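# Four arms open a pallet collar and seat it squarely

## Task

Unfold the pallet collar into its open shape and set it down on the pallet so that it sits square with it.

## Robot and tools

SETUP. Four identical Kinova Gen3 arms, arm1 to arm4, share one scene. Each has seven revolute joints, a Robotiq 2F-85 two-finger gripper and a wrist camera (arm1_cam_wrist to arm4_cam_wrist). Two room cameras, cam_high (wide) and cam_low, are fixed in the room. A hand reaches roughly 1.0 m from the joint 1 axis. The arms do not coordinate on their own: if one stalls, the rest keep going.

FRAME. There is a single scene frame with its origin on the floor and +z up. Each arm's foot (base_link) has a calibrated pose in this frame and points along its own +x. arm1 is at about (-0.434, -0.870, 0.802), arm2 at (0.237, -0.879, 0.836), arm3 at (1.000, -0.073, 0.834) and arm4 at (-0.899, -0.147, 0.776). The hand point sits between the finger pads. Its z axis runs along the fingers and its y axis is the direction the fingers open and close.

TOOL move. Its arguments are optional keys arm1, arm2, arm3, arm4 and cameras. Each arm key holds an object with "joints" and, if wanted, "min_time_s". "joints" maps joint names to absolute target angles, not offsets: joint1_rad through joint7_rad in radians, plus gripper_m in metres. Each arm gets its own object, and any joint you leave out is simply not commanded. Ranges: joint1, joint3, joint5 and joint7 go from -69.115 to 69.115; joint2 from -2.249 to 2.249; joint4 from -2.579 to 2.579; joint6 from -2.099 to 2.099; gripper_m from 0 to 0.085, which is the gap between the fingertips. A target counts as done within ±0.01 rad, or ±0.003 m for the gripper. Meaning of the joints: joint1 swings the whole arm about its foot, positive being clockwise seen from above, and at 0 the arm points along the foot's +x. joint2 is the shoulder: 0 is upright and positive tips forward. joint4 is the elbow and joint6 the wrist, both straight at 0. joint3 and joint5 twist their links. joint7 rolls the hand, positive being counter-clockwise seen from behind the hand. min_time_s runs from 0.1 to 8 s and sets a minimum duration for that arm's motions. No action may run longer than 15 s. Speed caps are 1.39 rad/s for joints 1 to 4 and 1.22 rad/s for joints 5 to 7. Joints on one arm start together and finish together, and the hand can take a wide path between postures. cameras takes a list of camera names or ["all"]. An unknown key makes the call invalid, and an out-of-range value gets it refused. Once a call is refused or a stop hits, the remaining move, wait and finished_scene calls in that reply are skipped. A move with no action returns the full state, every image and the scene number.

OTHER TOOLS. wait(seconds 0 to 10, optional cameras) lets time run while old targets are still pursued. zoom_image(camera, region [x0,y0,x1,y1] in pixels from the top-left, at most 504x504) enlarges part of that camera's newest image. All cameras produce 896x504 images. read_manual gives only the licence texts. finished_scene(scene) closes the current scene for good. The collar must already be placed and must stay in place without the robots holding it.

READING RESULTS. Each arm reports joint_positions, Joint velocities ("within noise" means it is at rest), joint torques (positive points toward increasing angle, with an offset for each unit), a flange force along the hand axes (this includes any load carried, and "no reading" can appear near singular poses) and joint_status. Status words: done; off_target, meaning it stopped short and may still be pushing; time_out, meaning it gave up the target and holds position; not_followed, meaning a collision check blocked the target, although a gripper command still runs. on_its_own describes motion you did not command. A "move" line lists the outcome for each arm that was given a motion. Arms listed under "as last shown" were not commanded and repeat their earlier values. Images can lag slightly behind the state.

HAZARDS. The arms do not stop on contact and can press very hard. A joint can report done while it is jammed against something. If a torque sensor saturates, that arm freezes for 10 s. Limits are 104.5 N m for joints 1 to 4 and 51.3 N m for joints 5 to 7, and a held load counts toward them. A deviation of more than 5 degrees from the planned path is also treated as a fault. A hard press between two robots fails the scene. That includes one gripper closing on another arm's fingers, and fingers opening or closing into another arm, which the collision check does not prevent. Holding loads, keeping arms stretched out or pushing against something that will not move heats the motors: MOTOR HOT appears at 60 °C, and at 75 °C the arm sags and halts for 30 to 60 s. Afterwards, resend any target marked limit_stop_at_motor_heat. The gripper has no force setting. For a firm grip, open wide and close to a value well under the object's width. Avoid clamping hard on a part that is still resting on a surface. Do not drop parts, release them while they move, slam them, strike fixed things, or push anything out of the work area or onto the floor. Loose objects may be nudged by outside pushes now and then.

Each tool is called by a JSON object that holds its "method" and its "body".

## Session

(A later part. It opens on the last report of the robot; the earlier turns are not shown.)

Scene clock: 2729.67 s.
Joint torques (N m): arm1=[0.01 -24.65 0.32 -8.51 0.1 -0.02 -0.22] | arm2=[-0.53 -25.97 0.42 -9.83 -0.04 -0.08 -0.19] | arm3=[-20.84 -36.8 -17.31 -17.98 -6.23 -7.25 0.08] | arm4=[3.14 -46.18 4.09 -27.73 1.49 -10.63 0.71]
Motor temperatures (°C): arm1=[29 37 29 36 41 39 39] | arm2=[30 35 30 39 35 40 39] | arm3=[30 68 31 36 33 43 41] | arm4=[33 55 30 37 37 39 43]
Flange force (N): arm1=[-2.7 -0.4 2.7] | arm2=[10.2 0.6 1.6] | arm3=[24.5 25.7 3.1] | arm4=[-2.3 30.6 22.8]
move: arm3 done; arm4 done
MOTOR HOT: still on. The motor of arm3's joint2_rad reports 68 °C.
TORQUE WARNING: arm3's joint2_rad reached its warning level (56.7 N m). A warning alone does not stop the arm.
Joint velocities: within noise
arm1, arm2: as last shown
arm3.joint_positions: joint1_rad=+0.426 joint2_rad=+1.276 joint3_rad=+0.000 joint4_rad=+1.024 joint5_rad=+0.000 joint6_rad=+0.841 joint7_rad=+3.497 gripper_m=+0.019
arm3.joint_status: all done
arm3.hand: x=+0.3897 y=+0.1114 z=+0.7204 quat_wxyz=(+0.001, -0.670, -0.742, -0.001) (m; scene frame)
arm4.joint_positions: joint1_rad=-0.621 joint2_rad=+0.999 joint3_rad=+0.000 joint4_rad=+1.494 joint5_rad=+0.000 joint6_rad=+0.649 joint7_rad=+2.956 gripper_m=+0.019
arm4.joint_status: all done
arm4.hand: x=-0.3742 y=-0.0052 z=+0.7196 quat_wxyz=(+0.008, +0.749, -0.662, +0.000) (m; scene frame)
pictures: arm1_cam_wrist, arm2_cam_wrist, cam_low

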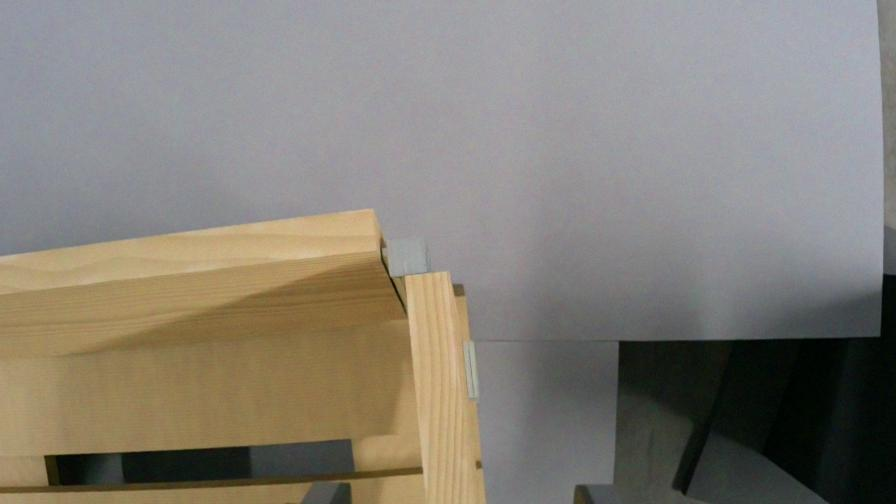

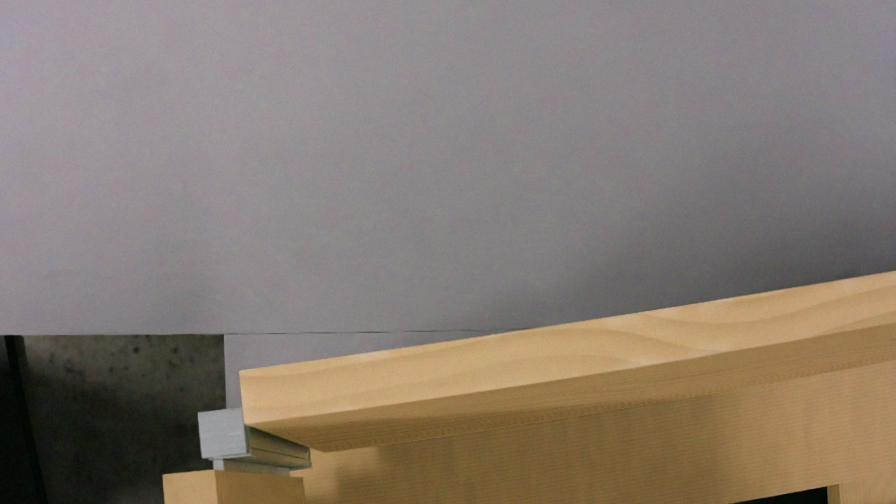

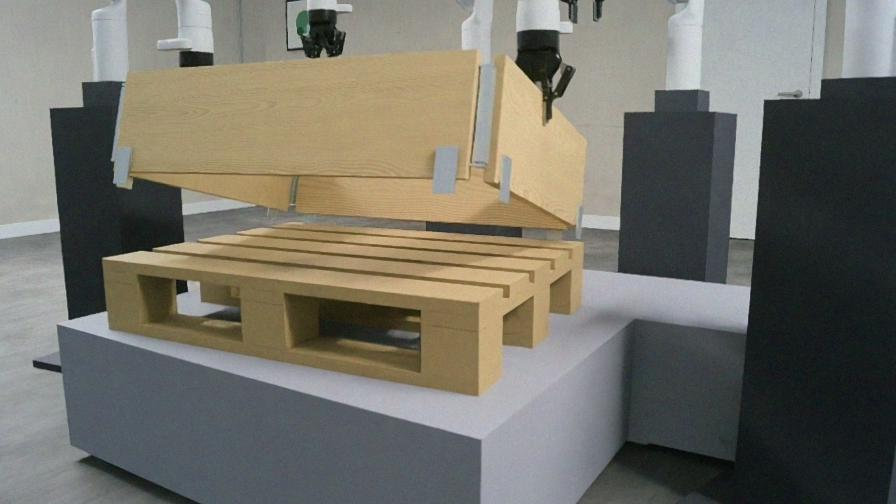

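{"method": "move", "body": {"arm2": {"joints": {"joint1_rad": 0.2127, "joint2_rad": 1.3331, "joint4_rad": 0.4414, "joint6_rad": 1.3671, "joint7_rad": 1.6873}, "min_time_s": 2}, "cameras": ["arm2_cam_wrist"]}}

{"method": "zoom_image", "body": {"camera": "arm2_cam_wrist", "region": [100, 200, 400, 504]}}

Scene clock: 2838.93 s.
Joint torques (N m): arm1=[0.02 -24.68 0.47 -8.57 0.09 -0.01 -0.24] | arm2=[-0.51 -28.78 0.48 -10.93 -0.07 -0.09 -0.18] | arm3=[-20.81 -36.77 -17.31 -17.96 -6.22 -7.26 0.07] | arm4=[3.13 -46.22 4.07 -27.8 1.48 -10.57 0.7]
Motor temperatures (°C): arm1=[29 37 29 36 41 39 39] | arm2=[30 35 30 39 35 40 39] | arm3=[33 54 32 35 34 44 41] | arm4=[33 52 30 37 37 41 43]
Flange force (N): arm1=[-2.4 -0.4 2.8] | arm2=no reading | arm3=[24.5 25.6 3.0] | arm4=[-2.2 31.0 23.0]
move: arm2 done
MOTOR HOT: cleared for the motors of arm3.
Joint velocities: within noise
arm1, arm4: as last shown
arm2.joint_positions: joint1_rad=+0.213 joint2_rad=+1.333 joint3_rad=+0.000 joint4_rad=+0.441 joint5_rad=+0.000 joint6_rad=+1.367 joint7_rad=+1.687 gripper_m=+0.042
arm2.joint_status: all done
arm2.hand: x=+0.3444 y=-0.1701 z=+0.8464 quat_wxyz=(+0.002, +0.707, -0.707, -0.004) (m; scene frame)
arm3.joint_positions: joint1_rad=+0.426 joint2_rad=+1.276 joint3_rad=+0.000 joint4_rad=+1.024 joint5_rad=+0.000 joint6_rad=+0.841 joint7_rad=+3.497 gripper_m=+0.019
arm3.joint_status: not commanded
arm3.hand: x=+0.3897 y=+0.1113 z=+0.7204 quat_wxyz=(+0.001, -0.670, -0.742, -0.001) (m; scene frame)
pictures: arm2_cam_wrist

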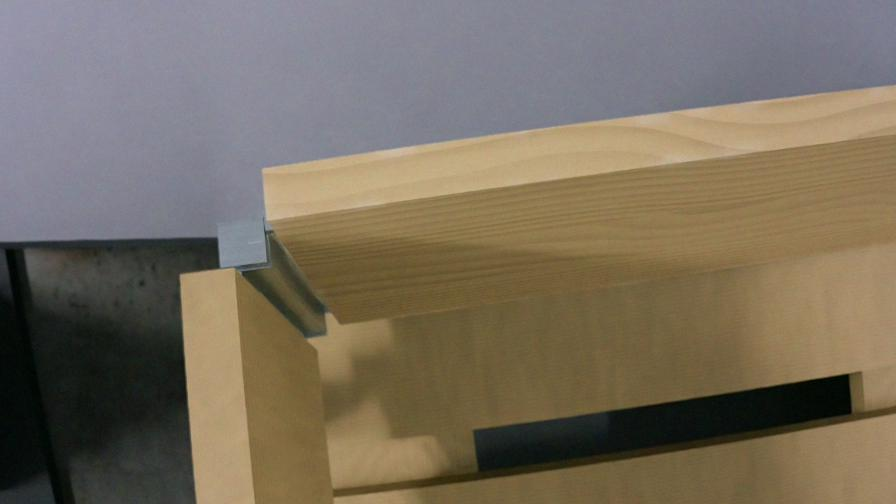

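Scaled by 1.658 from the camera's 896x504 image, which has a finer 1280x720 frame.

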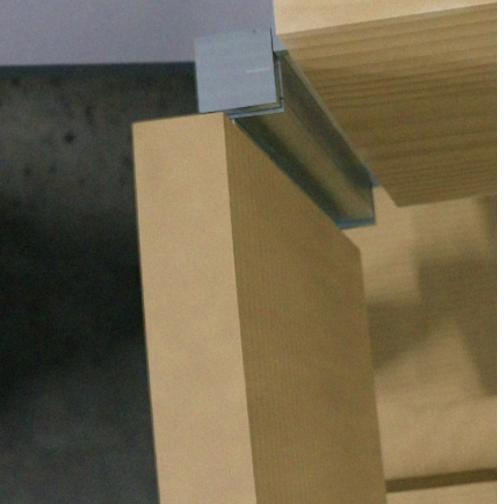

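{"method": "move", "body": {"arm3": {"joints": {"joint1_rad": 0.4203, "joint2_rad": 1.2511, "joint4_rad": 1.0289, "joint6_rad": 0.8616, "joint7_rad": 3.4915}, "min_time_s": 2.5}, "arm4": {"joints": {"joint1_rad": -0.6179, "joint2_rad": 0.9607, "joint4_rad": 1.5238, "joint6_rad": 0.6571, "joint7_rad": 2.9592}, "min_time_s": 2.5}, "cameras": ["arm1_cam_wrist", "arm2_cam_wrist", "cam_low"]}}

Scene clock: 2926.87 s.
Joint torques (N m): arm1=[-0.01 -24.59 0.38 -8.5 0.11 -0.07 -0.24] | arm2=[-0.52 -28.77 0.52 -10.88 -0.09 -0.06 -0.17] | arm3=[1.39 -48.46 -1.78 -13.37 -1.66 0.64 -0.15] | arm4=[0.56 -37.6 2.49 -10.92 1.19 -0.47 0.27]
Motor temperatures (°C): arm1=[29 37 29 36 41 39 39] | arm2=[30 35 29 39 35 40 39] | arm3=[34 49 33 34 34 44 41] | arm4=[33 51 30 37 37 42 43]
Flange force (N): arm1=[-2.7 -0.5 2.5] | arm2=no reading | arm3=[1.1 -8.1 36.8] | arm4=[-1.2 -1.2 28.0]
move: arm3 done; arm4 done
Joint velocities: within noise
arm1: as last shown
arm2.joint_positions: joint1_rad=+0.213 joint2_rad=+1.333 joint3_rad=+0.000 joint4_rad=+0.441 joint5_rad=+0.000 joint6_rad=+1.367 joint7_rad=+1.687 gripper_m=+0.042
arm2.joint_status: not commanded
arm2.hand: x=+0.3444 y=-0.1701 z=+0.8464 quat_wxyz=(+0.002, +0.707, -0.707, -0.004) (m; scene frame)
arm3.joint_positions: joint1_rad=+0.420 joint2_rad=+1.251 joint3_rad=+0.000 joint4_rad=+1.029 joint5_rad=+0.000 joint6_rad=+0.862 joint7_rad=+3.492 gripper_m=+0.019
arm3.joint_status: all done
arm3.hand: x=+0.3876 y=+0.1079 z=+0.7354 quat_wxyz=(+0.001, -0.670, -0.742, -0.001) (m; scene frame)
arm4.joint_positions: joint1_rad=-0.618 joint2_rad=+0.961 joint3_rad=+0.000 joint4_rad=+1.524 joint5_rad=+0.000 joint6_rad=+0.657 joint7_rad=+2.959 gripper_m=+0.019
arm4.joint_status: all done
arm4.hand: x=-0.3801 y=-0.0090 z=+0.7347 quat_wxyz=(+0.008, +0.749, -0.662, +0.000) (m; scene frame)
pictures: arm1_cam_wrist, arm2_cam_wrist, cam_low

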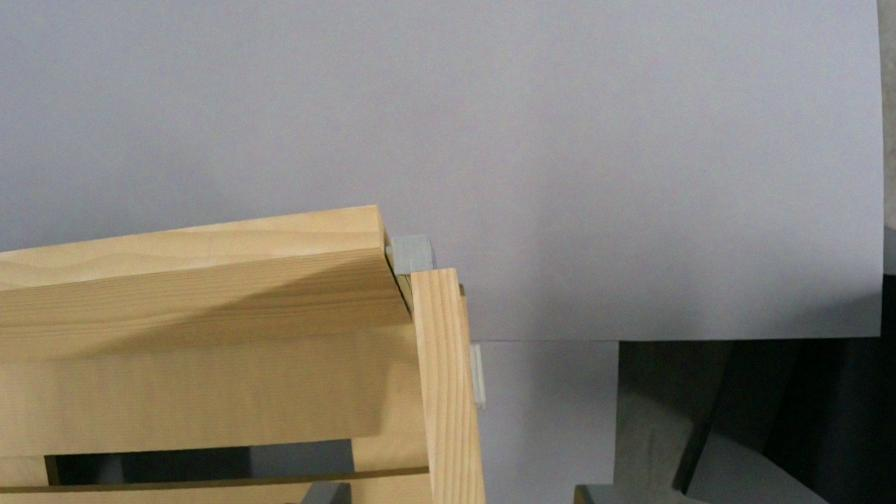

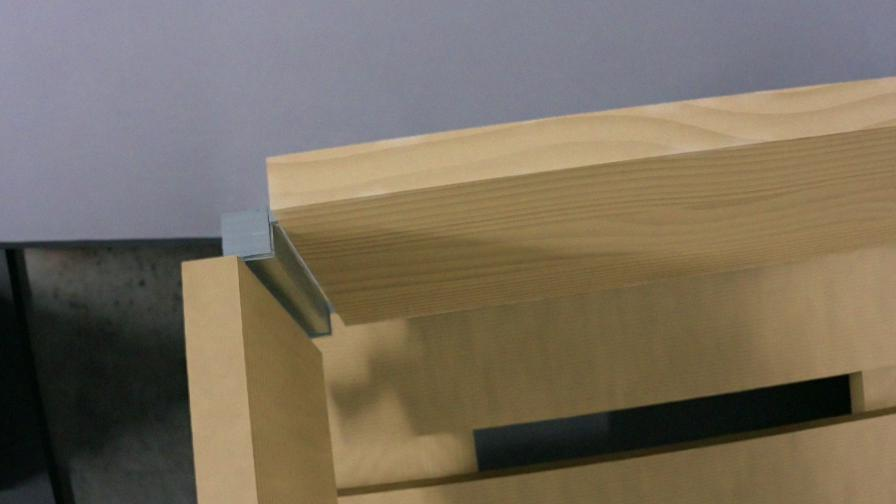

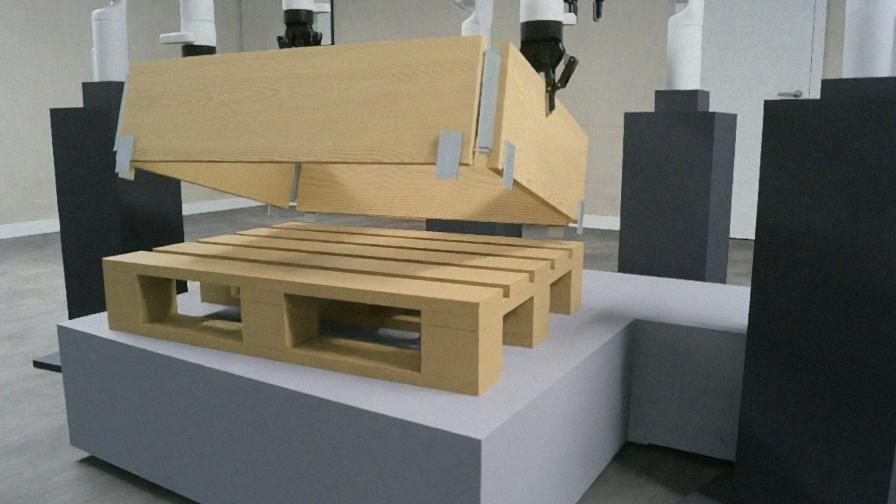

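{"method": "zoom_image", "body": {"camera": "arm1_cam_wrist", "region": [360, 250, 560, 504]}}

{"method": "zoom_image", "body": {"camera": "arm2_cam_wrist", "region": [160, 180, 460, 480]}}

{"method": "zoom_image", "body": {"camera": "cam_low", "region": [440, 120, 640, 270]}}

Scaled by 1.984 from the camera's 896x504 image, which has a finer 1280x720 frame.

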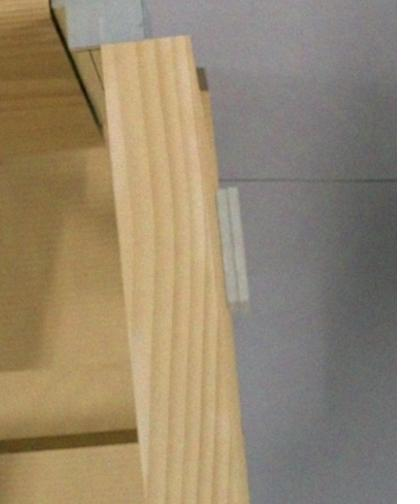

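Scaled by 1.680 from the camera's 896x504 image, which has a finer 1280x720 frame.

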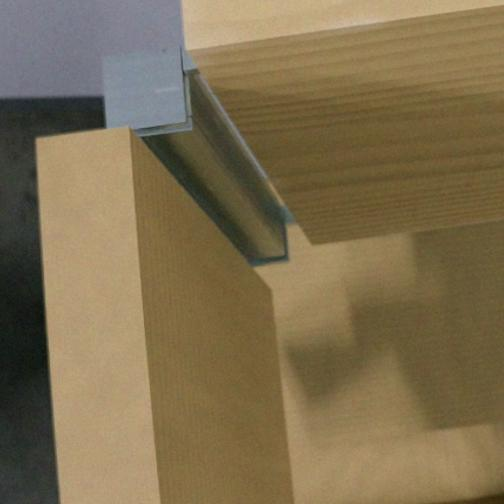

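Scaled by 2.520 from the camera's 896x504 image, which has a finer 1280x720 frame.

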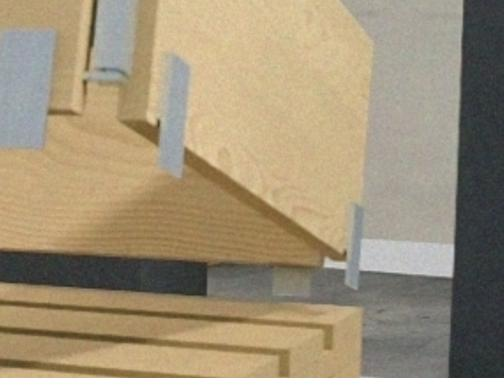

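{"method": "move", "body": {"arm3": {"joints": {"joint1_rad": 0.4028, "joint2_rad": 1.2414, "joint4_rad": 1.0549, "joint6_rad": 0.8453, "joint7_rad": 3.474}, "min_time_s": 1.5}, "arm4": {"joints": {"joint1_rad": -0.6047, "joint2_rad": 0.961, "joint4_rad": 1.5232, "joint6_rad": 0.6573, "joint7_rad": 2.9724}, "min_time_s": 1.5}, "cameras": ["arm1_cam_wrist", "arm2_cam_wrist"]}}

{"method": "zoom_image", "body": {"camera": "arm1_cam_wrist", "region": [360, 250, 560, 504]}}

{"method": "zoom_image", "body": {"camera": "arm2_cam_wrist", "region": [160, 180, 460, 480]}}

Scene clock: 3002.90 s.
Joint torques (N m): arm1=[-0.01 -24.62 0.34 -8.57 0.11 -0.06 -0.26] | arm2=[-0.5 -28.78 0.47 -10.88 -0.06 -0.08 -0.2] | arm3=[-0.25 -50.94 -3.07 -16.31 -2.14 -1.22 -0.09] | arm4=[0.94 -39.06 2.83 -13.91 1.35 -2.22 0.26]
Motor temperatures (°C): arm1=[29 37 29 36 41 39 39] | arm2=[30 36 29 39 35 40 39] | arm3=[32 53 32 34 33 43 41] | arm4=[33 51 30 35 37 40 43]
Flange force (N): arm1=[-2.4 -0.5 2.6] | arm2=no reading | arm3=[1.3 -2.3 37.7] | arm4=[-1.2 4.3 27.4]
move: arm3 done; arm4 done
Joint velocities: within noise
arm1.joint_positions: joint1_rad=+0.019 joint2_rad=+0.811 joint3_rad=+0.000 joint4_rad=+1.204 joint5_rad=+0.000 joint6_rad=+1.126 joint7_rad=+1.660 gripper_m=+0.042
arm1.joint_status: not commanded
arm1.hand: x=-0.3564 y=-0.2860 z=+0.9327 quat_wxyz=(+0.001, +0.707, -0.707, -0.005) (m; scene frame)
arm2.joint_positions: joint1_rad=+0.213 joint2_rad=+1.333 joint3_rad=+0.000 joint4_rad=+0.441 joint5_rad=+0.000 joint6_rad=+1.367 joint7_rad=+1.687 gripper_m=+0.042
arm2.joint_status: not commanded
arm2.hand: x=+0.3444 y=-0.1701 z=+0.8464 quat_wxyz=(+0.002, +0.707, -0.707, -0.004) (m; scene frame)
arm3.joint_positions: joint1_rad=+0.403 joint2_rad=+1.241 joint3_rad=+0.000 joint4_rad=+1.055 joint5_rad=+0.000 joint6_rad=+0.845 joint7_rad=+3.474 gripper_m=+0.019
arm3.joint_status: all done
arm3.hand: x=+0.3891 y=+0.0961 z=+0.7354 quat_wxyz=(+0.001, -0.670, -0.742, -0.001) (m; scene frame)
arm4.joint_positions: joint1_rad=-0.605 joint2_rad=+0.961 joint3_rad=+0.000 joint4_rad=+1.523 joint5_rad=+0.000 joint6_rad=+0.657 joint7_rad=+2.972 gripper_m=+0.019
arm4.joint_status: all done
arm4.hand: x=-0.3782 y=-0.0158 z=+0.7347 quat_wxyz=(+0.008, +0.749, -0.662, +0.000) (m; scene frame)
pictures: arm1_cam_wrist, arm2_cam_wrist

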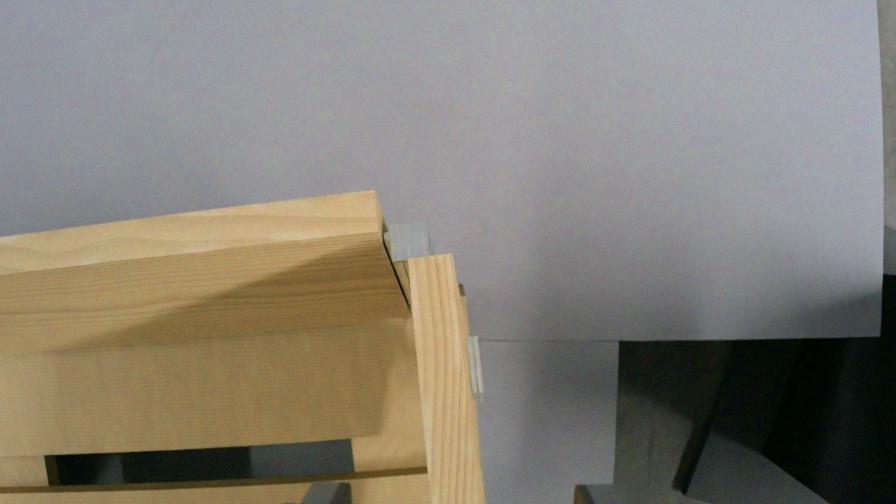

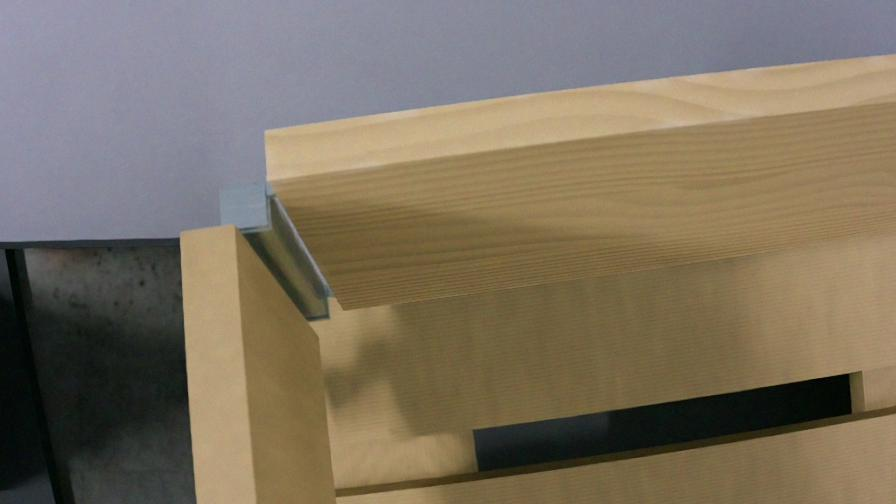

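Scaled by 1.984 from the camera's 896x504 image, which has a finer 1280x720 frame.

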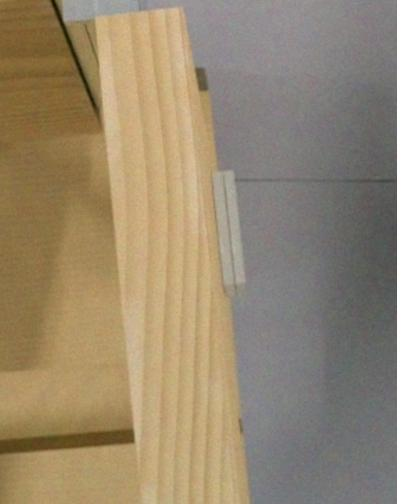

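Scaled by 1.680 from the camera's 896x504 image, which has a finer 1280x720 frame.

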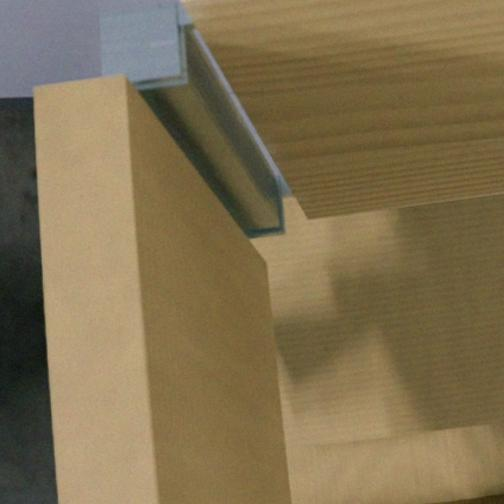

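{"method": "move", "body": {"arm3": {"joints": {"joint1_rad": 0.39, "joint2_rad": 1.2397, "joint4_rad": 1.0596, "joint6_rad": 0.8423, "joint7_rad": 3.4612}, "min_time_s": 1.5}, "arm4": {"joints": {"joint1_rad": -0.5983, "joint2_rad": 0.9576, "joint4_rad": 1.533, "joint6_rad": 0.6509, "joint7_rad": 2.9788}, "min_time_s": 1.5}}}

{"method": "move", "body": {"arm3": {"joints": {"joint1_rad": 0.39, "joint2_rad": 1.3051, "joint4_rad": 1.032, "joint6_rad": 0.8045, "joint7_rad": 3.4612}, "min_time_s": 3}, "arm4": {"joints": {"joint1_rad": -0.5983, "joint2_rad": 1.0254, "joint4_rad": 1.5263, "joint6_rad": 0.5899, "joint7_rad": 2.9788}, "min_time_s": 3}, "cameras": ["arm1_cam_wrist", "arm2_cam_wrist", "cam_low"]}}

{"method": "zoom_image", "body": {"camera": "arm1_cam_wrist", "region": [360, 200, 560, 454]}}

{"method": "zoom_image", "body": {"camera": "cam_low", "region": [420, 120, 640, 290]}}

Scene clock: 3059.73 s.
Joint torques (N m): arm1=[0.07 -24.74 0.4 -8.55 0.13 -0.06 -0.24] | arm2=[-0.51 -28.74 0.5 -10.85 -0.08 -0.07 -0.19] | arm3=[-0.58 -51.76 -3.25 -17.13 -2.14 -1.75 -0.08] | arm4=[0.89 -39 2.93 -14.35 1.4 -2.42 0.28]
Motor temperatures (°C): arm1=[29 37 29 36 41 39 39] | arm2=[30 36 29 39 35 40 39] | arm3=[32 57 31 34 33 43 41] | arm4=[33 50 30 35 37 40 43]
Flange force (N): arm1=[-2.8 -0.4 2.7] | arm2=no reading | arm3=[1.4 -1.1 38.1] | arm4=[-1.0 5.8 27.1]
move: arm3 done; arm4 done
Joint velocities: within noise
arm1: as last shown
arm2.joint_positions: joint1_rad=+0.213 joint2_rad=+1.333 joint3_rad=+0.000 joint4_rad=+0.441 joint5_rad=+0.000 joint6_rad=+1.367 joint7_rad=+1.687 gripper_m=+0.042
arm2.joint_status: not commanded
arm2.hand: x=+0.3444 y=-0.1701 z=+0.8464 quat_wxyz=(+0.002, +0.707, -0.707, -0.004) (m; scene frame)
arm3.joint_positions: joint1_rad=+0.390 joint2_rad=+1.240 joint3_rad=+0.000 joint4_rad=+1.060 joint5_rad=+0.000 joint6_rad=+0.842 joint7_rad=+3.461 gripper_m=+0.019
arm3.joint_status: all done
arm3.hand: x=+0.3879 y=+0.0881 z=+0.7353 quat_wxyz=(+0.000, -0.670, -0.742, -0.001) (m; scene frame)
arm4.joint_positions: joint1_rad=-0.598 joint2_rad=+0.958 joint3_rad=+0.000 joint4_rad=+1.533 joint5_rad=+0.000 joint6_rad=+0.651 joint7_rad=+2.979 gripper_m=+0.019
arm4.joint_status: all done
arm4.hand: x=-0.3797 y=-0.0198 z=+0.7347 quat_wxyz=(+0.008, +0.749, -0.662, +0.000) (m; scene frame)
pictures: none

Scene clock: 3063.03 s.
Joint torques (N m): arm1=[-0.05 -24.67 0.42 -8.61 0.14 -0.07 -0.23] | arm2=[-0.51 -28.79 0.5 -10.9 -0.06 -0.08 -0.18] | arm3=[-1.7 -44 -2.22 -14.21 -0.83 -2.36 -0.02] | arm4=[0.69 -38.21 1.65 -12.73 0.55 -2.2 0.44]
Motor temperatures (°C): arm1=[29 37 29 36 41 39 39] | arm2=[30 36 29 39 35 40 39] | arm3=[32 57 31 34 33 43 41] | arm4=[33 50 30 35 37 40 43]
Flange force (N): arm1=[-2.4 -0.5 2.7] | arm2=no reading | arm3=[2.9 -0.3 24.7] | arm4=[-1.0 4.8 25.3]
move: arm3 done; arm4 done
Joint velocities: within noise
arm1: as last shown
arm2.joint_positions: joint1_rad=+0.213 joint2_rad=+1.333 joint3_rad=+0.000 joint4_rad=+0.441 joint5_rad=+0.000 joint6_rad=+1.367 joint7_rad=+1.687 gripper_m=+0.042
arm2.joint_status: not commanded
arm2.hand: x=+0.3444 y=-0.1701 z=+0.8464 quat_wxyz=(+0.002, +0.707, -0.707, -0.004) (m; scene frame)
arm3.joint_positions: joint1_rad=+0.390 joint2_rad=+1.305 joint3_rad=+0.000 joint4_rad=+1.032 joint5_rad=+0.000 joint6_rad=+0.805 joint7_rad=+3.461 gripper_m=+0.019
arm3.joint_status: all done
arm3.hand: x=+0.3879 y=+0.0881 z=+0.7003 quat_wxyz=(+0.000, -0.670, -0.742, -0.001) (m; scene frame)
arm4.joint_positions: joint1_rad=-0.598 joint2_rad=+1.025 joint3_rad=+0.000 joint4_rad=+1.526 joint5_rad=+0.000 joint6_rad=+0.590 joint7_rad=+2.979 gripper_m=+0.019
arm4.joint_status: all done
arm4.hand: x=-0.3801 y=-0.0203 z=+0.6997 quat_wxyz=(+0.008, +0.749, -0.662, +0.000) (m; scene frame)
pictures: arm1_cam_wrist, arm2_cam_wrist, cam_low

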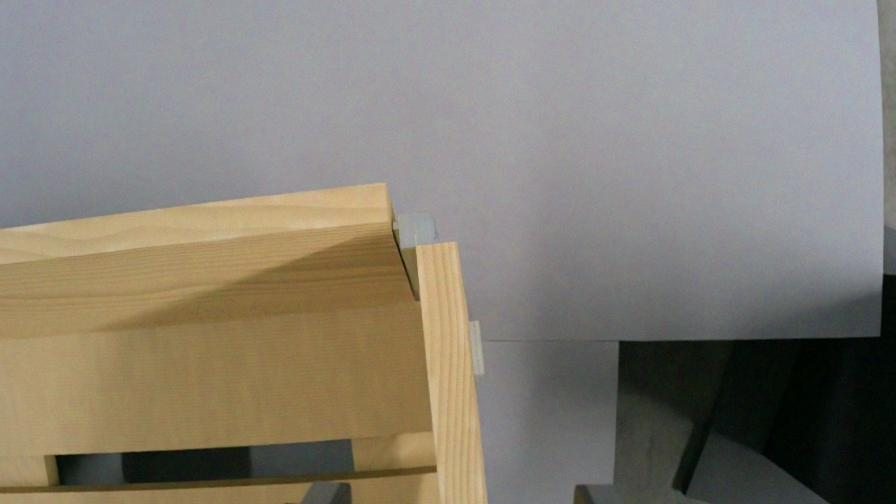

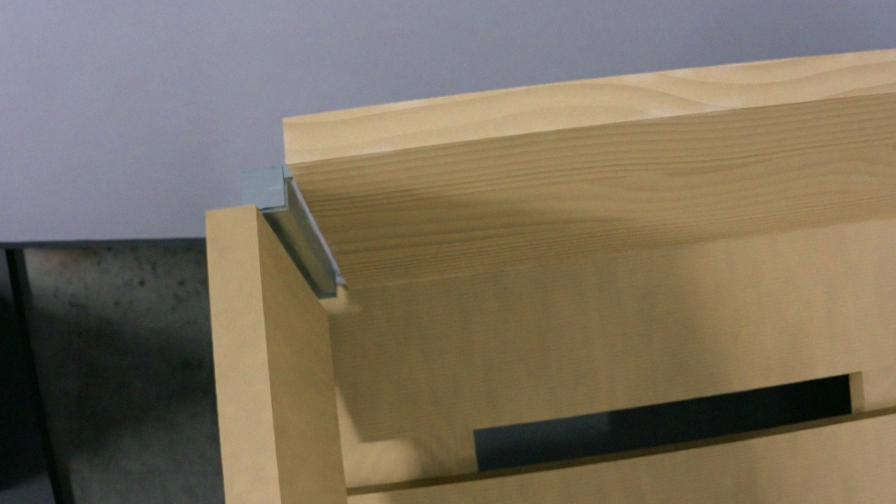

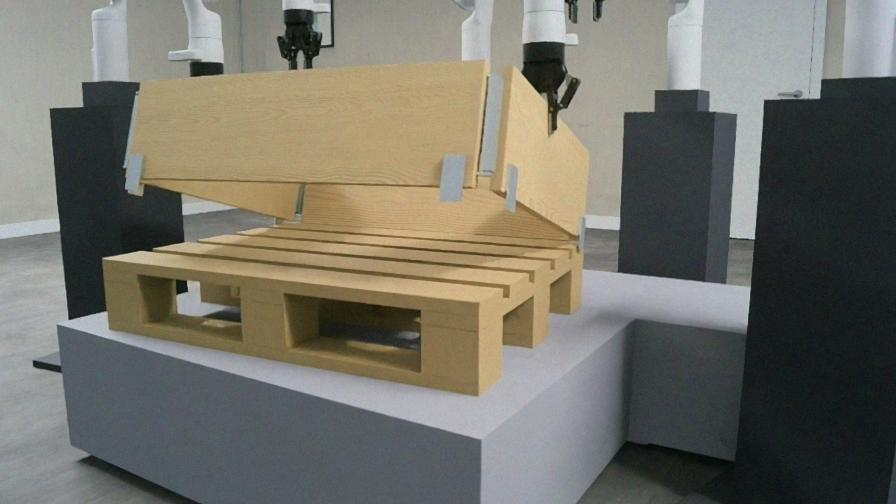

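Scaled by 1.984 from the camera's 896x504 image, which has a finer 1280x720 frame.

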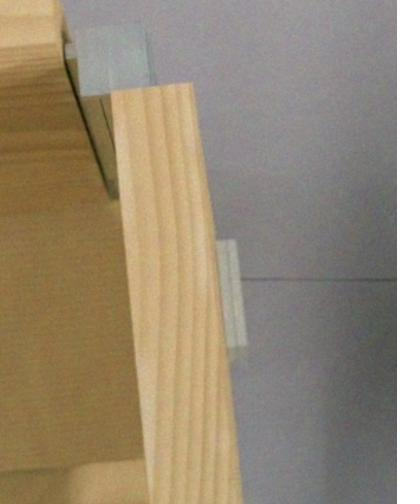

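Scaled by 2.291 from the camera's 896x504 image, which has a finer 1280x720 frame.

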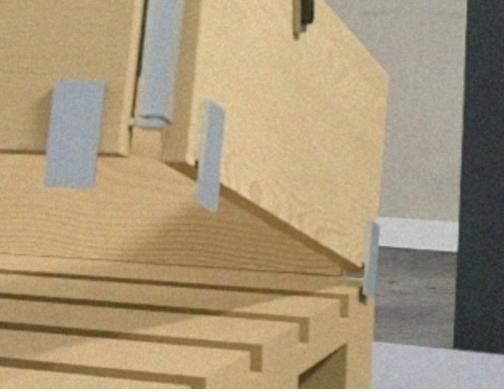

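{"method": "move", "body": {"arm3": {"joints": {"joint1_rad": 0.4236, "joint2_rad": 1.3587, "joint4_rad": 0.9642, "joint6_rad": 0.8187, "joint7_rad": 3.4948}, "min_time_s": 3}, "arm4": {"joints": {"joint1_rad": -0.6393, "joint2_rad": 1.0675, "joint4_rad": 1.5024, "joint6_rad": 0.5716, "joint7_rad": 2.9378}, "min_time_s": 3}, "cameras": ["arm1_cam_wrist", "arm2_cam_wrist", "cam_low"]}}

Scene clock: 3156.77 s.
Joint torques (N m): arm1=[0 -24.66 0.44 -8.48 0.12 -0.04 -0.32] | arm2=[-0.56 -28.79 0.49 -10.84 -0.08 -0.11 -0.18] | arm3=[2.24 -50.33 2.29 -17.96 1.22 -3.95 0.03] | arm4=[-0.63 -39.03 -0.37 -14.62 -0.22 -3.7 0.48]
Motor temperatures (°C): arm1=[29 37 29 36 41 39 39] | arm2=[30 36 29 39 35 40 39] | arm3=[31 52 31 34 33 43 41] | arm4=[33 48 30 35 37 40 43]
Flange force (N): arm1=[-2.9 -0.6 2.6] | arm2=no reading | arm3=[-4.0 0.3 30.7] | arm4=[2.2 8.4 22.6]
move: arm3 done; arm4 done
Joint velocities: within noise
arm1: as last shown
arm2.joint_positions: joint1_rad=+0.213 joint2_rad=+1.333 joint3_rad=+0.000 joint4_rad=+0.441 joint5_rad=+0.000 joint6_rad=+1.367 joint7_rad=+1.687 gripper_m=+0.042
arm2.joint_status: not commanded
arm2.hand: x=+0.3444 y=-0.1701 z=+0.8464 quat_wxyz=(+0.002, +0.707, -0.707, -0.004) (m; scene frame)
arm3.joint_positions: joint1_rad=+0.424 joint2_rad=+1.359 joint3_rad=+0.000 joint4_rad=+0.964 joint5_rad=+0.000 joint6_rad=+0.819 joint7_rad=+3.495 gripper_m=+0.019
arm3.joint_status: all done
arm3.hand: x=+0.3855 y=+0.1107 z=+0.6817 quat_wxyz=(+0.000, -0.670, -0.742, -0.001) (m; scene frame)
arm4.joint_positions: joint1_rad=-0.639 joint2_rad=+1.068 joint3_rad=+0.000 joint4_rad=+1.502 joint5_rad=+0.000 joint6_rad=+0.572 joint7_rad=+2.938 gripper_m=+0.019
arm4.joint_status: all done
arm4.hand: x=-0.3820 y=+0.0020 z=+0.6809 quat_wxyz=(+0.008, +0.749, -0.662, +0.000) (m; scene frame)
pictures: arm1_cam_wrist, arm2_cam_wrist, cam_low

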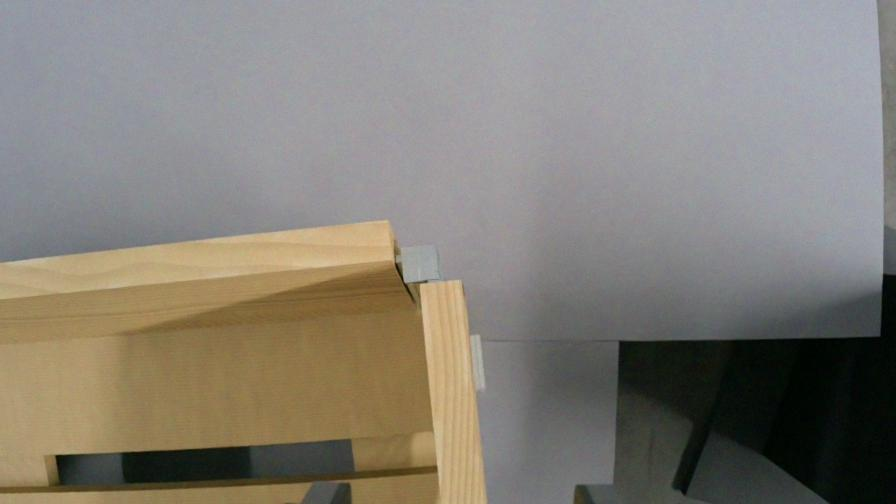

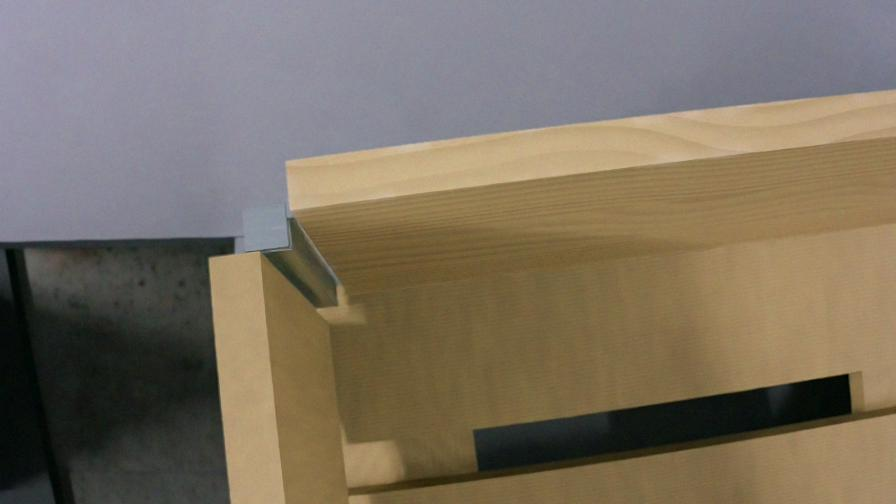

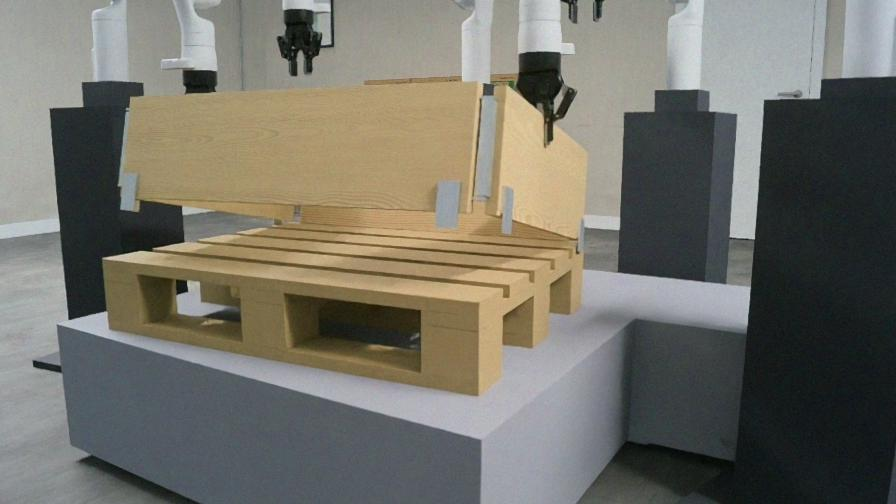

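{"method": "move", "body": {"arm3": {"joints": {"joint1_rad": 0.4538, "joint2_rad": 1.4235, "joint4_rad": 0.8821, "joint6_rad": 0.836, "joint7_rad": 3.525}, "min_time_s": 3}, "arm4": {"joints": {"joint1_rad": -0.6772, "joint2_rad": 1.1181, "joint4_rad": 1.4739, "joint6_rad": 0.5496, "joint7_rad": 2.8999}, "min_time_s": 3}, "cameras": ["arm1_cam_wrist", "arm2_cam_wrist", "cam_low"]}}

{"method": "zoom_image", "body": {"camera": "arm1_cam_wrist", "region": [340, 220, 560, 474]}}

{"method": "zoom_image", "body": {"camera": "cam_low", "region": [400, 150, 640, 330]}}

Scene clock: 3168.67 s.
Joint torques (N m): arm1=[-0.02 -24.66 0.42 -8.53 0.09 -0.05 -0.21] | arm2=[-0.52 -28.78 0.5 -10.9 -0.07 -0.03 -0.17] | arm3=[2.34 -51.02 2.08 -17.41 1.01 -3.47 -0.13] | arm4=[-0.96 -37.8 -0.69 -12.71 -0.23 -2.92 0.48]
Motor temperatures (°C): arm1=[29 37 29 36 41 39 39] | arm2=[30 36 29 39 35 40 39] | arm3=[31 52 31 34 33 43 41] | arm4=[33 48 30 35 37 40 43]
Flange force (N): arm1=[-2.7 -0.4 2.6] | arm2=no reading | arm3=[-2.7 -2.5 32.2] | arm4=[2.6 6.0 21.1]
move: arm3 done; arm4 done
Joint velocities: within noise
arm1: as last shown
arm2.joint_positions: joint1_rad=+0.213 joint2_rad=+1.333 joint3_rad=+0.000 joint4_rad=+0.441 joint5_rad=+0.000 joint6_rad=+1.367 joint7_rad=+1.687 gripper_m=+0.042
arm2.joint_status: not commanded
arm2.hand: x=+0.3444 y=-0.1701 z=+0.8464 quat_wxyz=(+0.002, +0.707, -0.707, -0.004) (m; scene frame)
arm3.joint_positions: joint1_rad=+0.454 joint2_rad=+1.423 joint3_rad=+0.000 joint4_rad=+0.882 joint5_rad=+0.000 joint6_rad=+0.836 joint7_rad=+3.525 gripper_m=+0.019
arm3.joint_status: all done
arm3.hand: x=+0.3831 y=+0.1317 z=+0.6589 quat_wxyz=(+0.000, -0.670, -0.742, -0.001) (m; scene frame)
arm4.joint_positions: joint1_rad=-0.677 joint2_rad=+1.118 joint3_rad=+0.000 joint4_rad=+1.474 joint5_rad=+0.000 joint6_rad=+0.550 joint7_rad=+2.900 gripper_m=+0.019
arm4.joint_status: all done
arm4.hand: x=-0.3846 y=+0.0227 z=+0.6581 quat_wxyz=(+0.008, +0.749, -0.662, +0.000) (m; scene frame)
pictures: arm1_cam_wrist, arm2_cam_wrist, cam_low

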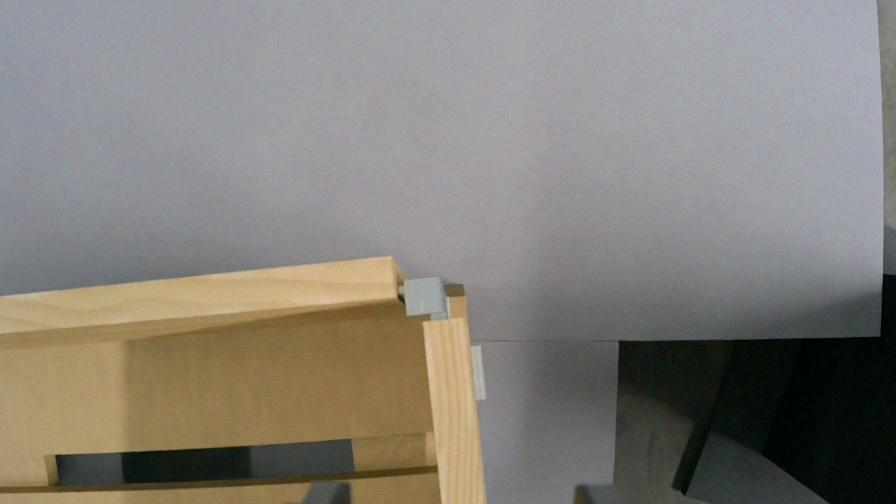

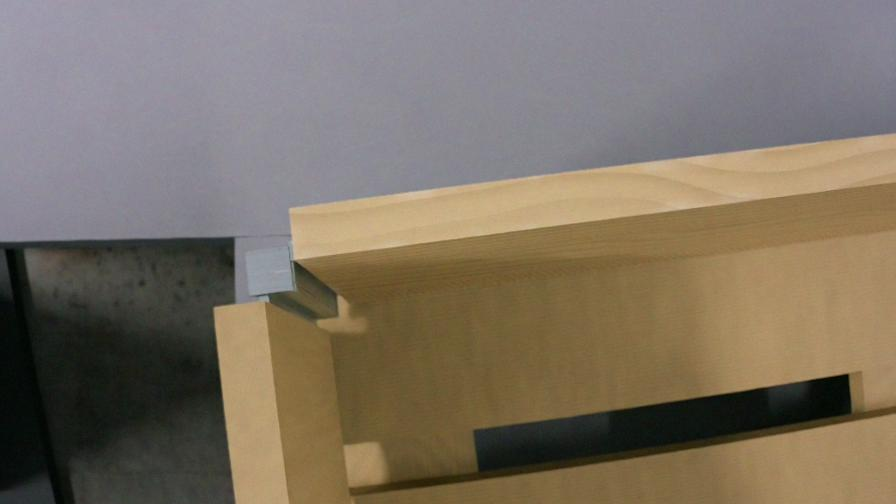

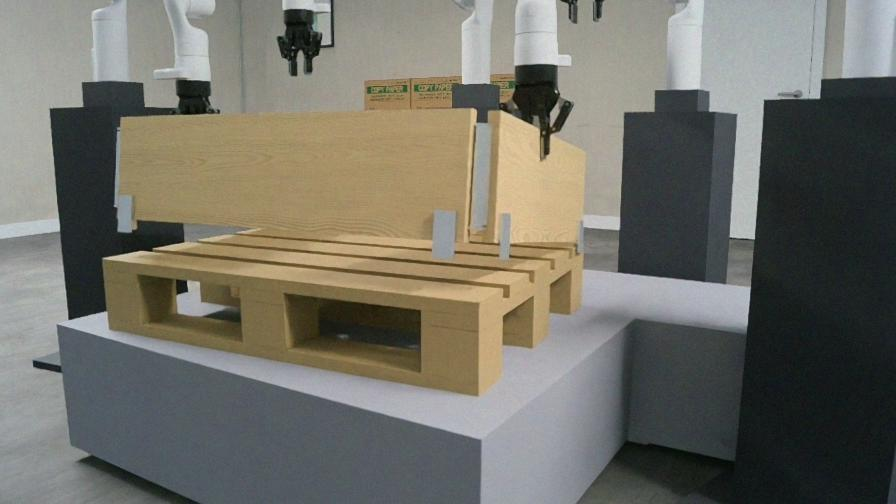

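Scaled by 1.984 from the camera's 896x504 image, which has a finer 1280x720 frame.

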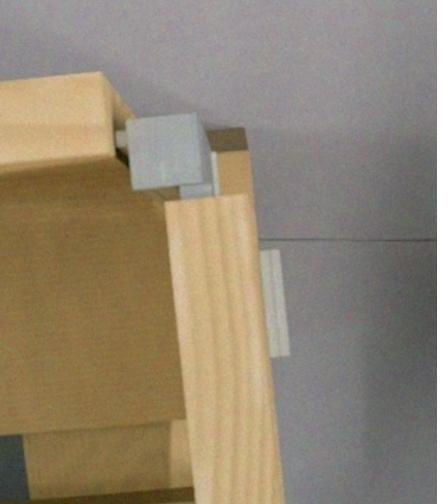

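Scaled by 2.100 from the camera's 896x504 image, which has a finer 1280x720 frame.

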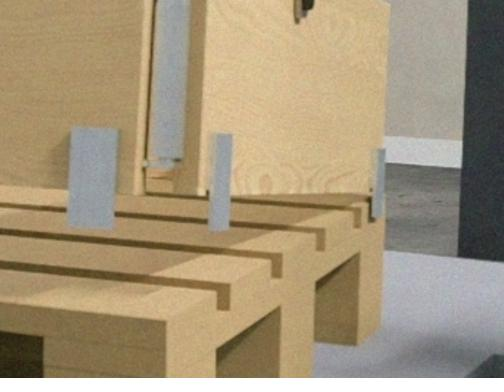

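{"method": "move", "body": {"cameras": ["arm1_cam_wrist", "arm2_cam_wrist", "cam_low"]}}

Scene clock: 3203.97 s.
Joint torques (N m): arm1=[0.08 -24.67 0.36 -8.61 0.11 -0.05 -0.27] | arm2=[-0.51 -28.76 0.44 -10.89 -0.06 -0.09 -0.17] | arm3=[2.32 -51.04 2.08 -17.42 1.01 -3.46 -0.12] | arm4=[-1.04 -37.84 -0.79 -12.6 -0.23 -2.99 0.47]
Motor temperatures (°C): arm1=[29 37 29 36 41 39 39] | arm2=[30 36 29 39 35 40 39] | arm3=[31 52 31 34 33 43 41] | arm4=[33 48 30 35 37 40 43]
Flange force (N): arm1=[-2.3 -0.3 2.7] | arm2=no reading | arm3=[-2.7 -2.5 32.2] | arm4=[2.6 5.2 21.2]
Joint velocities: within noise
arm1.joint_positions: joint1_rad=+0.019 joint2_rad=+0.811 joint3_rad=+0.000 joint4_rad=+1.204 joint5_rad=+0.000 joint6_rad=+1.126 joint7_rad=+1.660 gripper_m=+0.042
arm1.joint_status: not commanded
arm1.hand: x=-0.3564 y=-0.2860 z=+0.9327 quat_wxyz=(+0.001, +0.707, -0.707, -0.005) (m; scene frame)
arm2.joint_positions: joint1_rad=+0.213 joint2_rad=+1.333 joint3_rad=+0.000 joint4_rad=+0.441 joint5_rad=+0.000 joint6_rad=+1.367 joint7_rad=+1.687 gripper_m=+0.042
arm2.joint_status: not commanded
arm2.hand: x=+0.3444 y=-0.1701 z=+0.8464 quat_wxyz=(+0.002, +0.707, -0.707, -0.004) (m; scene frame)
arm3.joint_positions: joint1_rad=+0.454 joint2_rad=+1.423 joint3_rad=+0.000 joint4_rad=+0.882 joint5_rad=+0.000 joint6_rad=+0.836 joint7_rad=+3.525 gripper_m=+0.019
arm3.joint_status: all done
arm3.hand: x=+0.3831 y=+0.1317 z=+0.6589 quat_wxyz=(+0.000, -0.670, -0.742, -0.001) (m; scene frame)
arm4.joint_positions: joint1_rad=-0.677 joint2_rad=+1.118 joint3_rad=+0.000 joint4_rad=+1.474 joint5_rad=+0.000 joint6_rad=+0.550 joint7_rad=+2.900 gripper_m=+0.019
arm4.joint_status: all done
arm4.hand: x=-0.3846 y=+0.0227 z=+0.6581 quat_wxyz=(+0.008, +0.749, -0.662, +0.000) (m; scene frame)
pictures: arm1_cam_wrist, arm2_cam_wrist, cam_low

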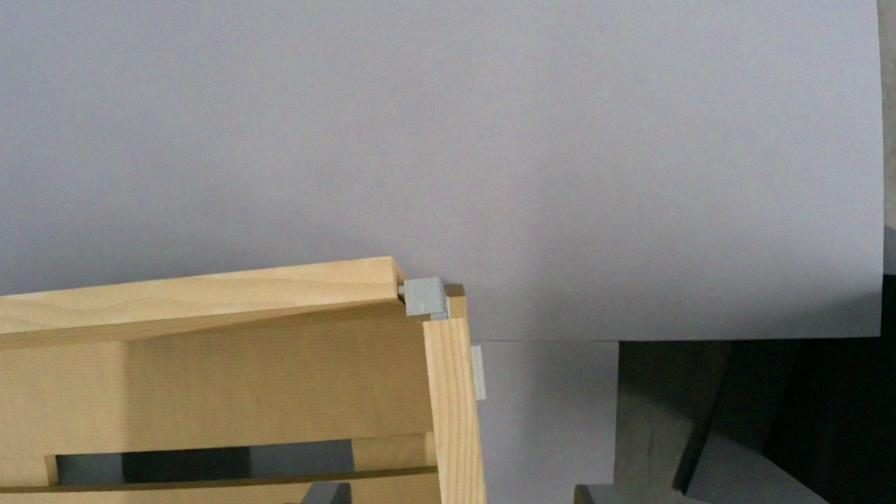

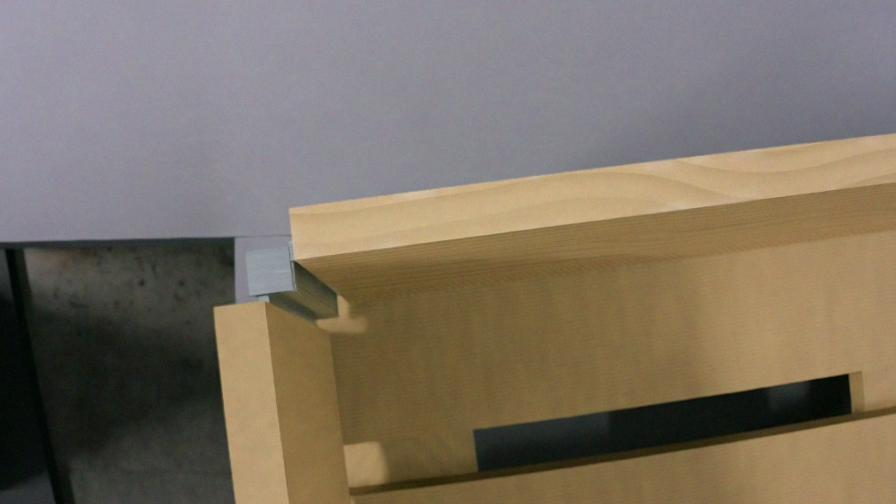

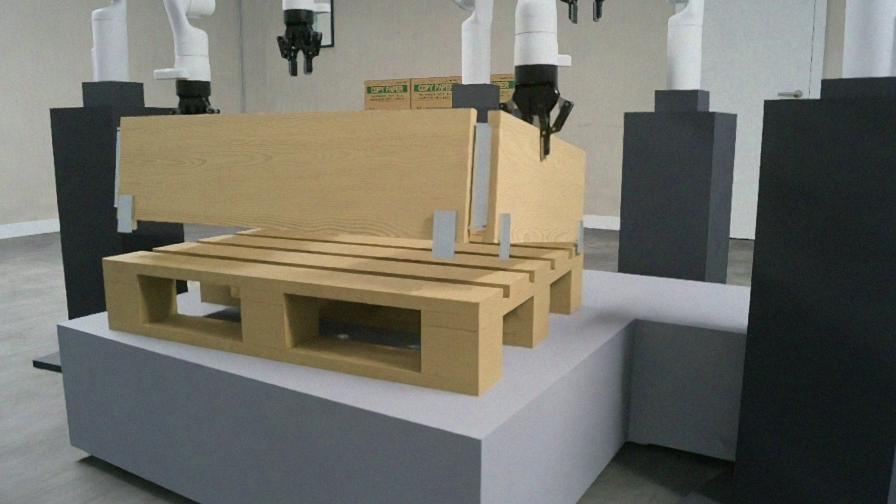

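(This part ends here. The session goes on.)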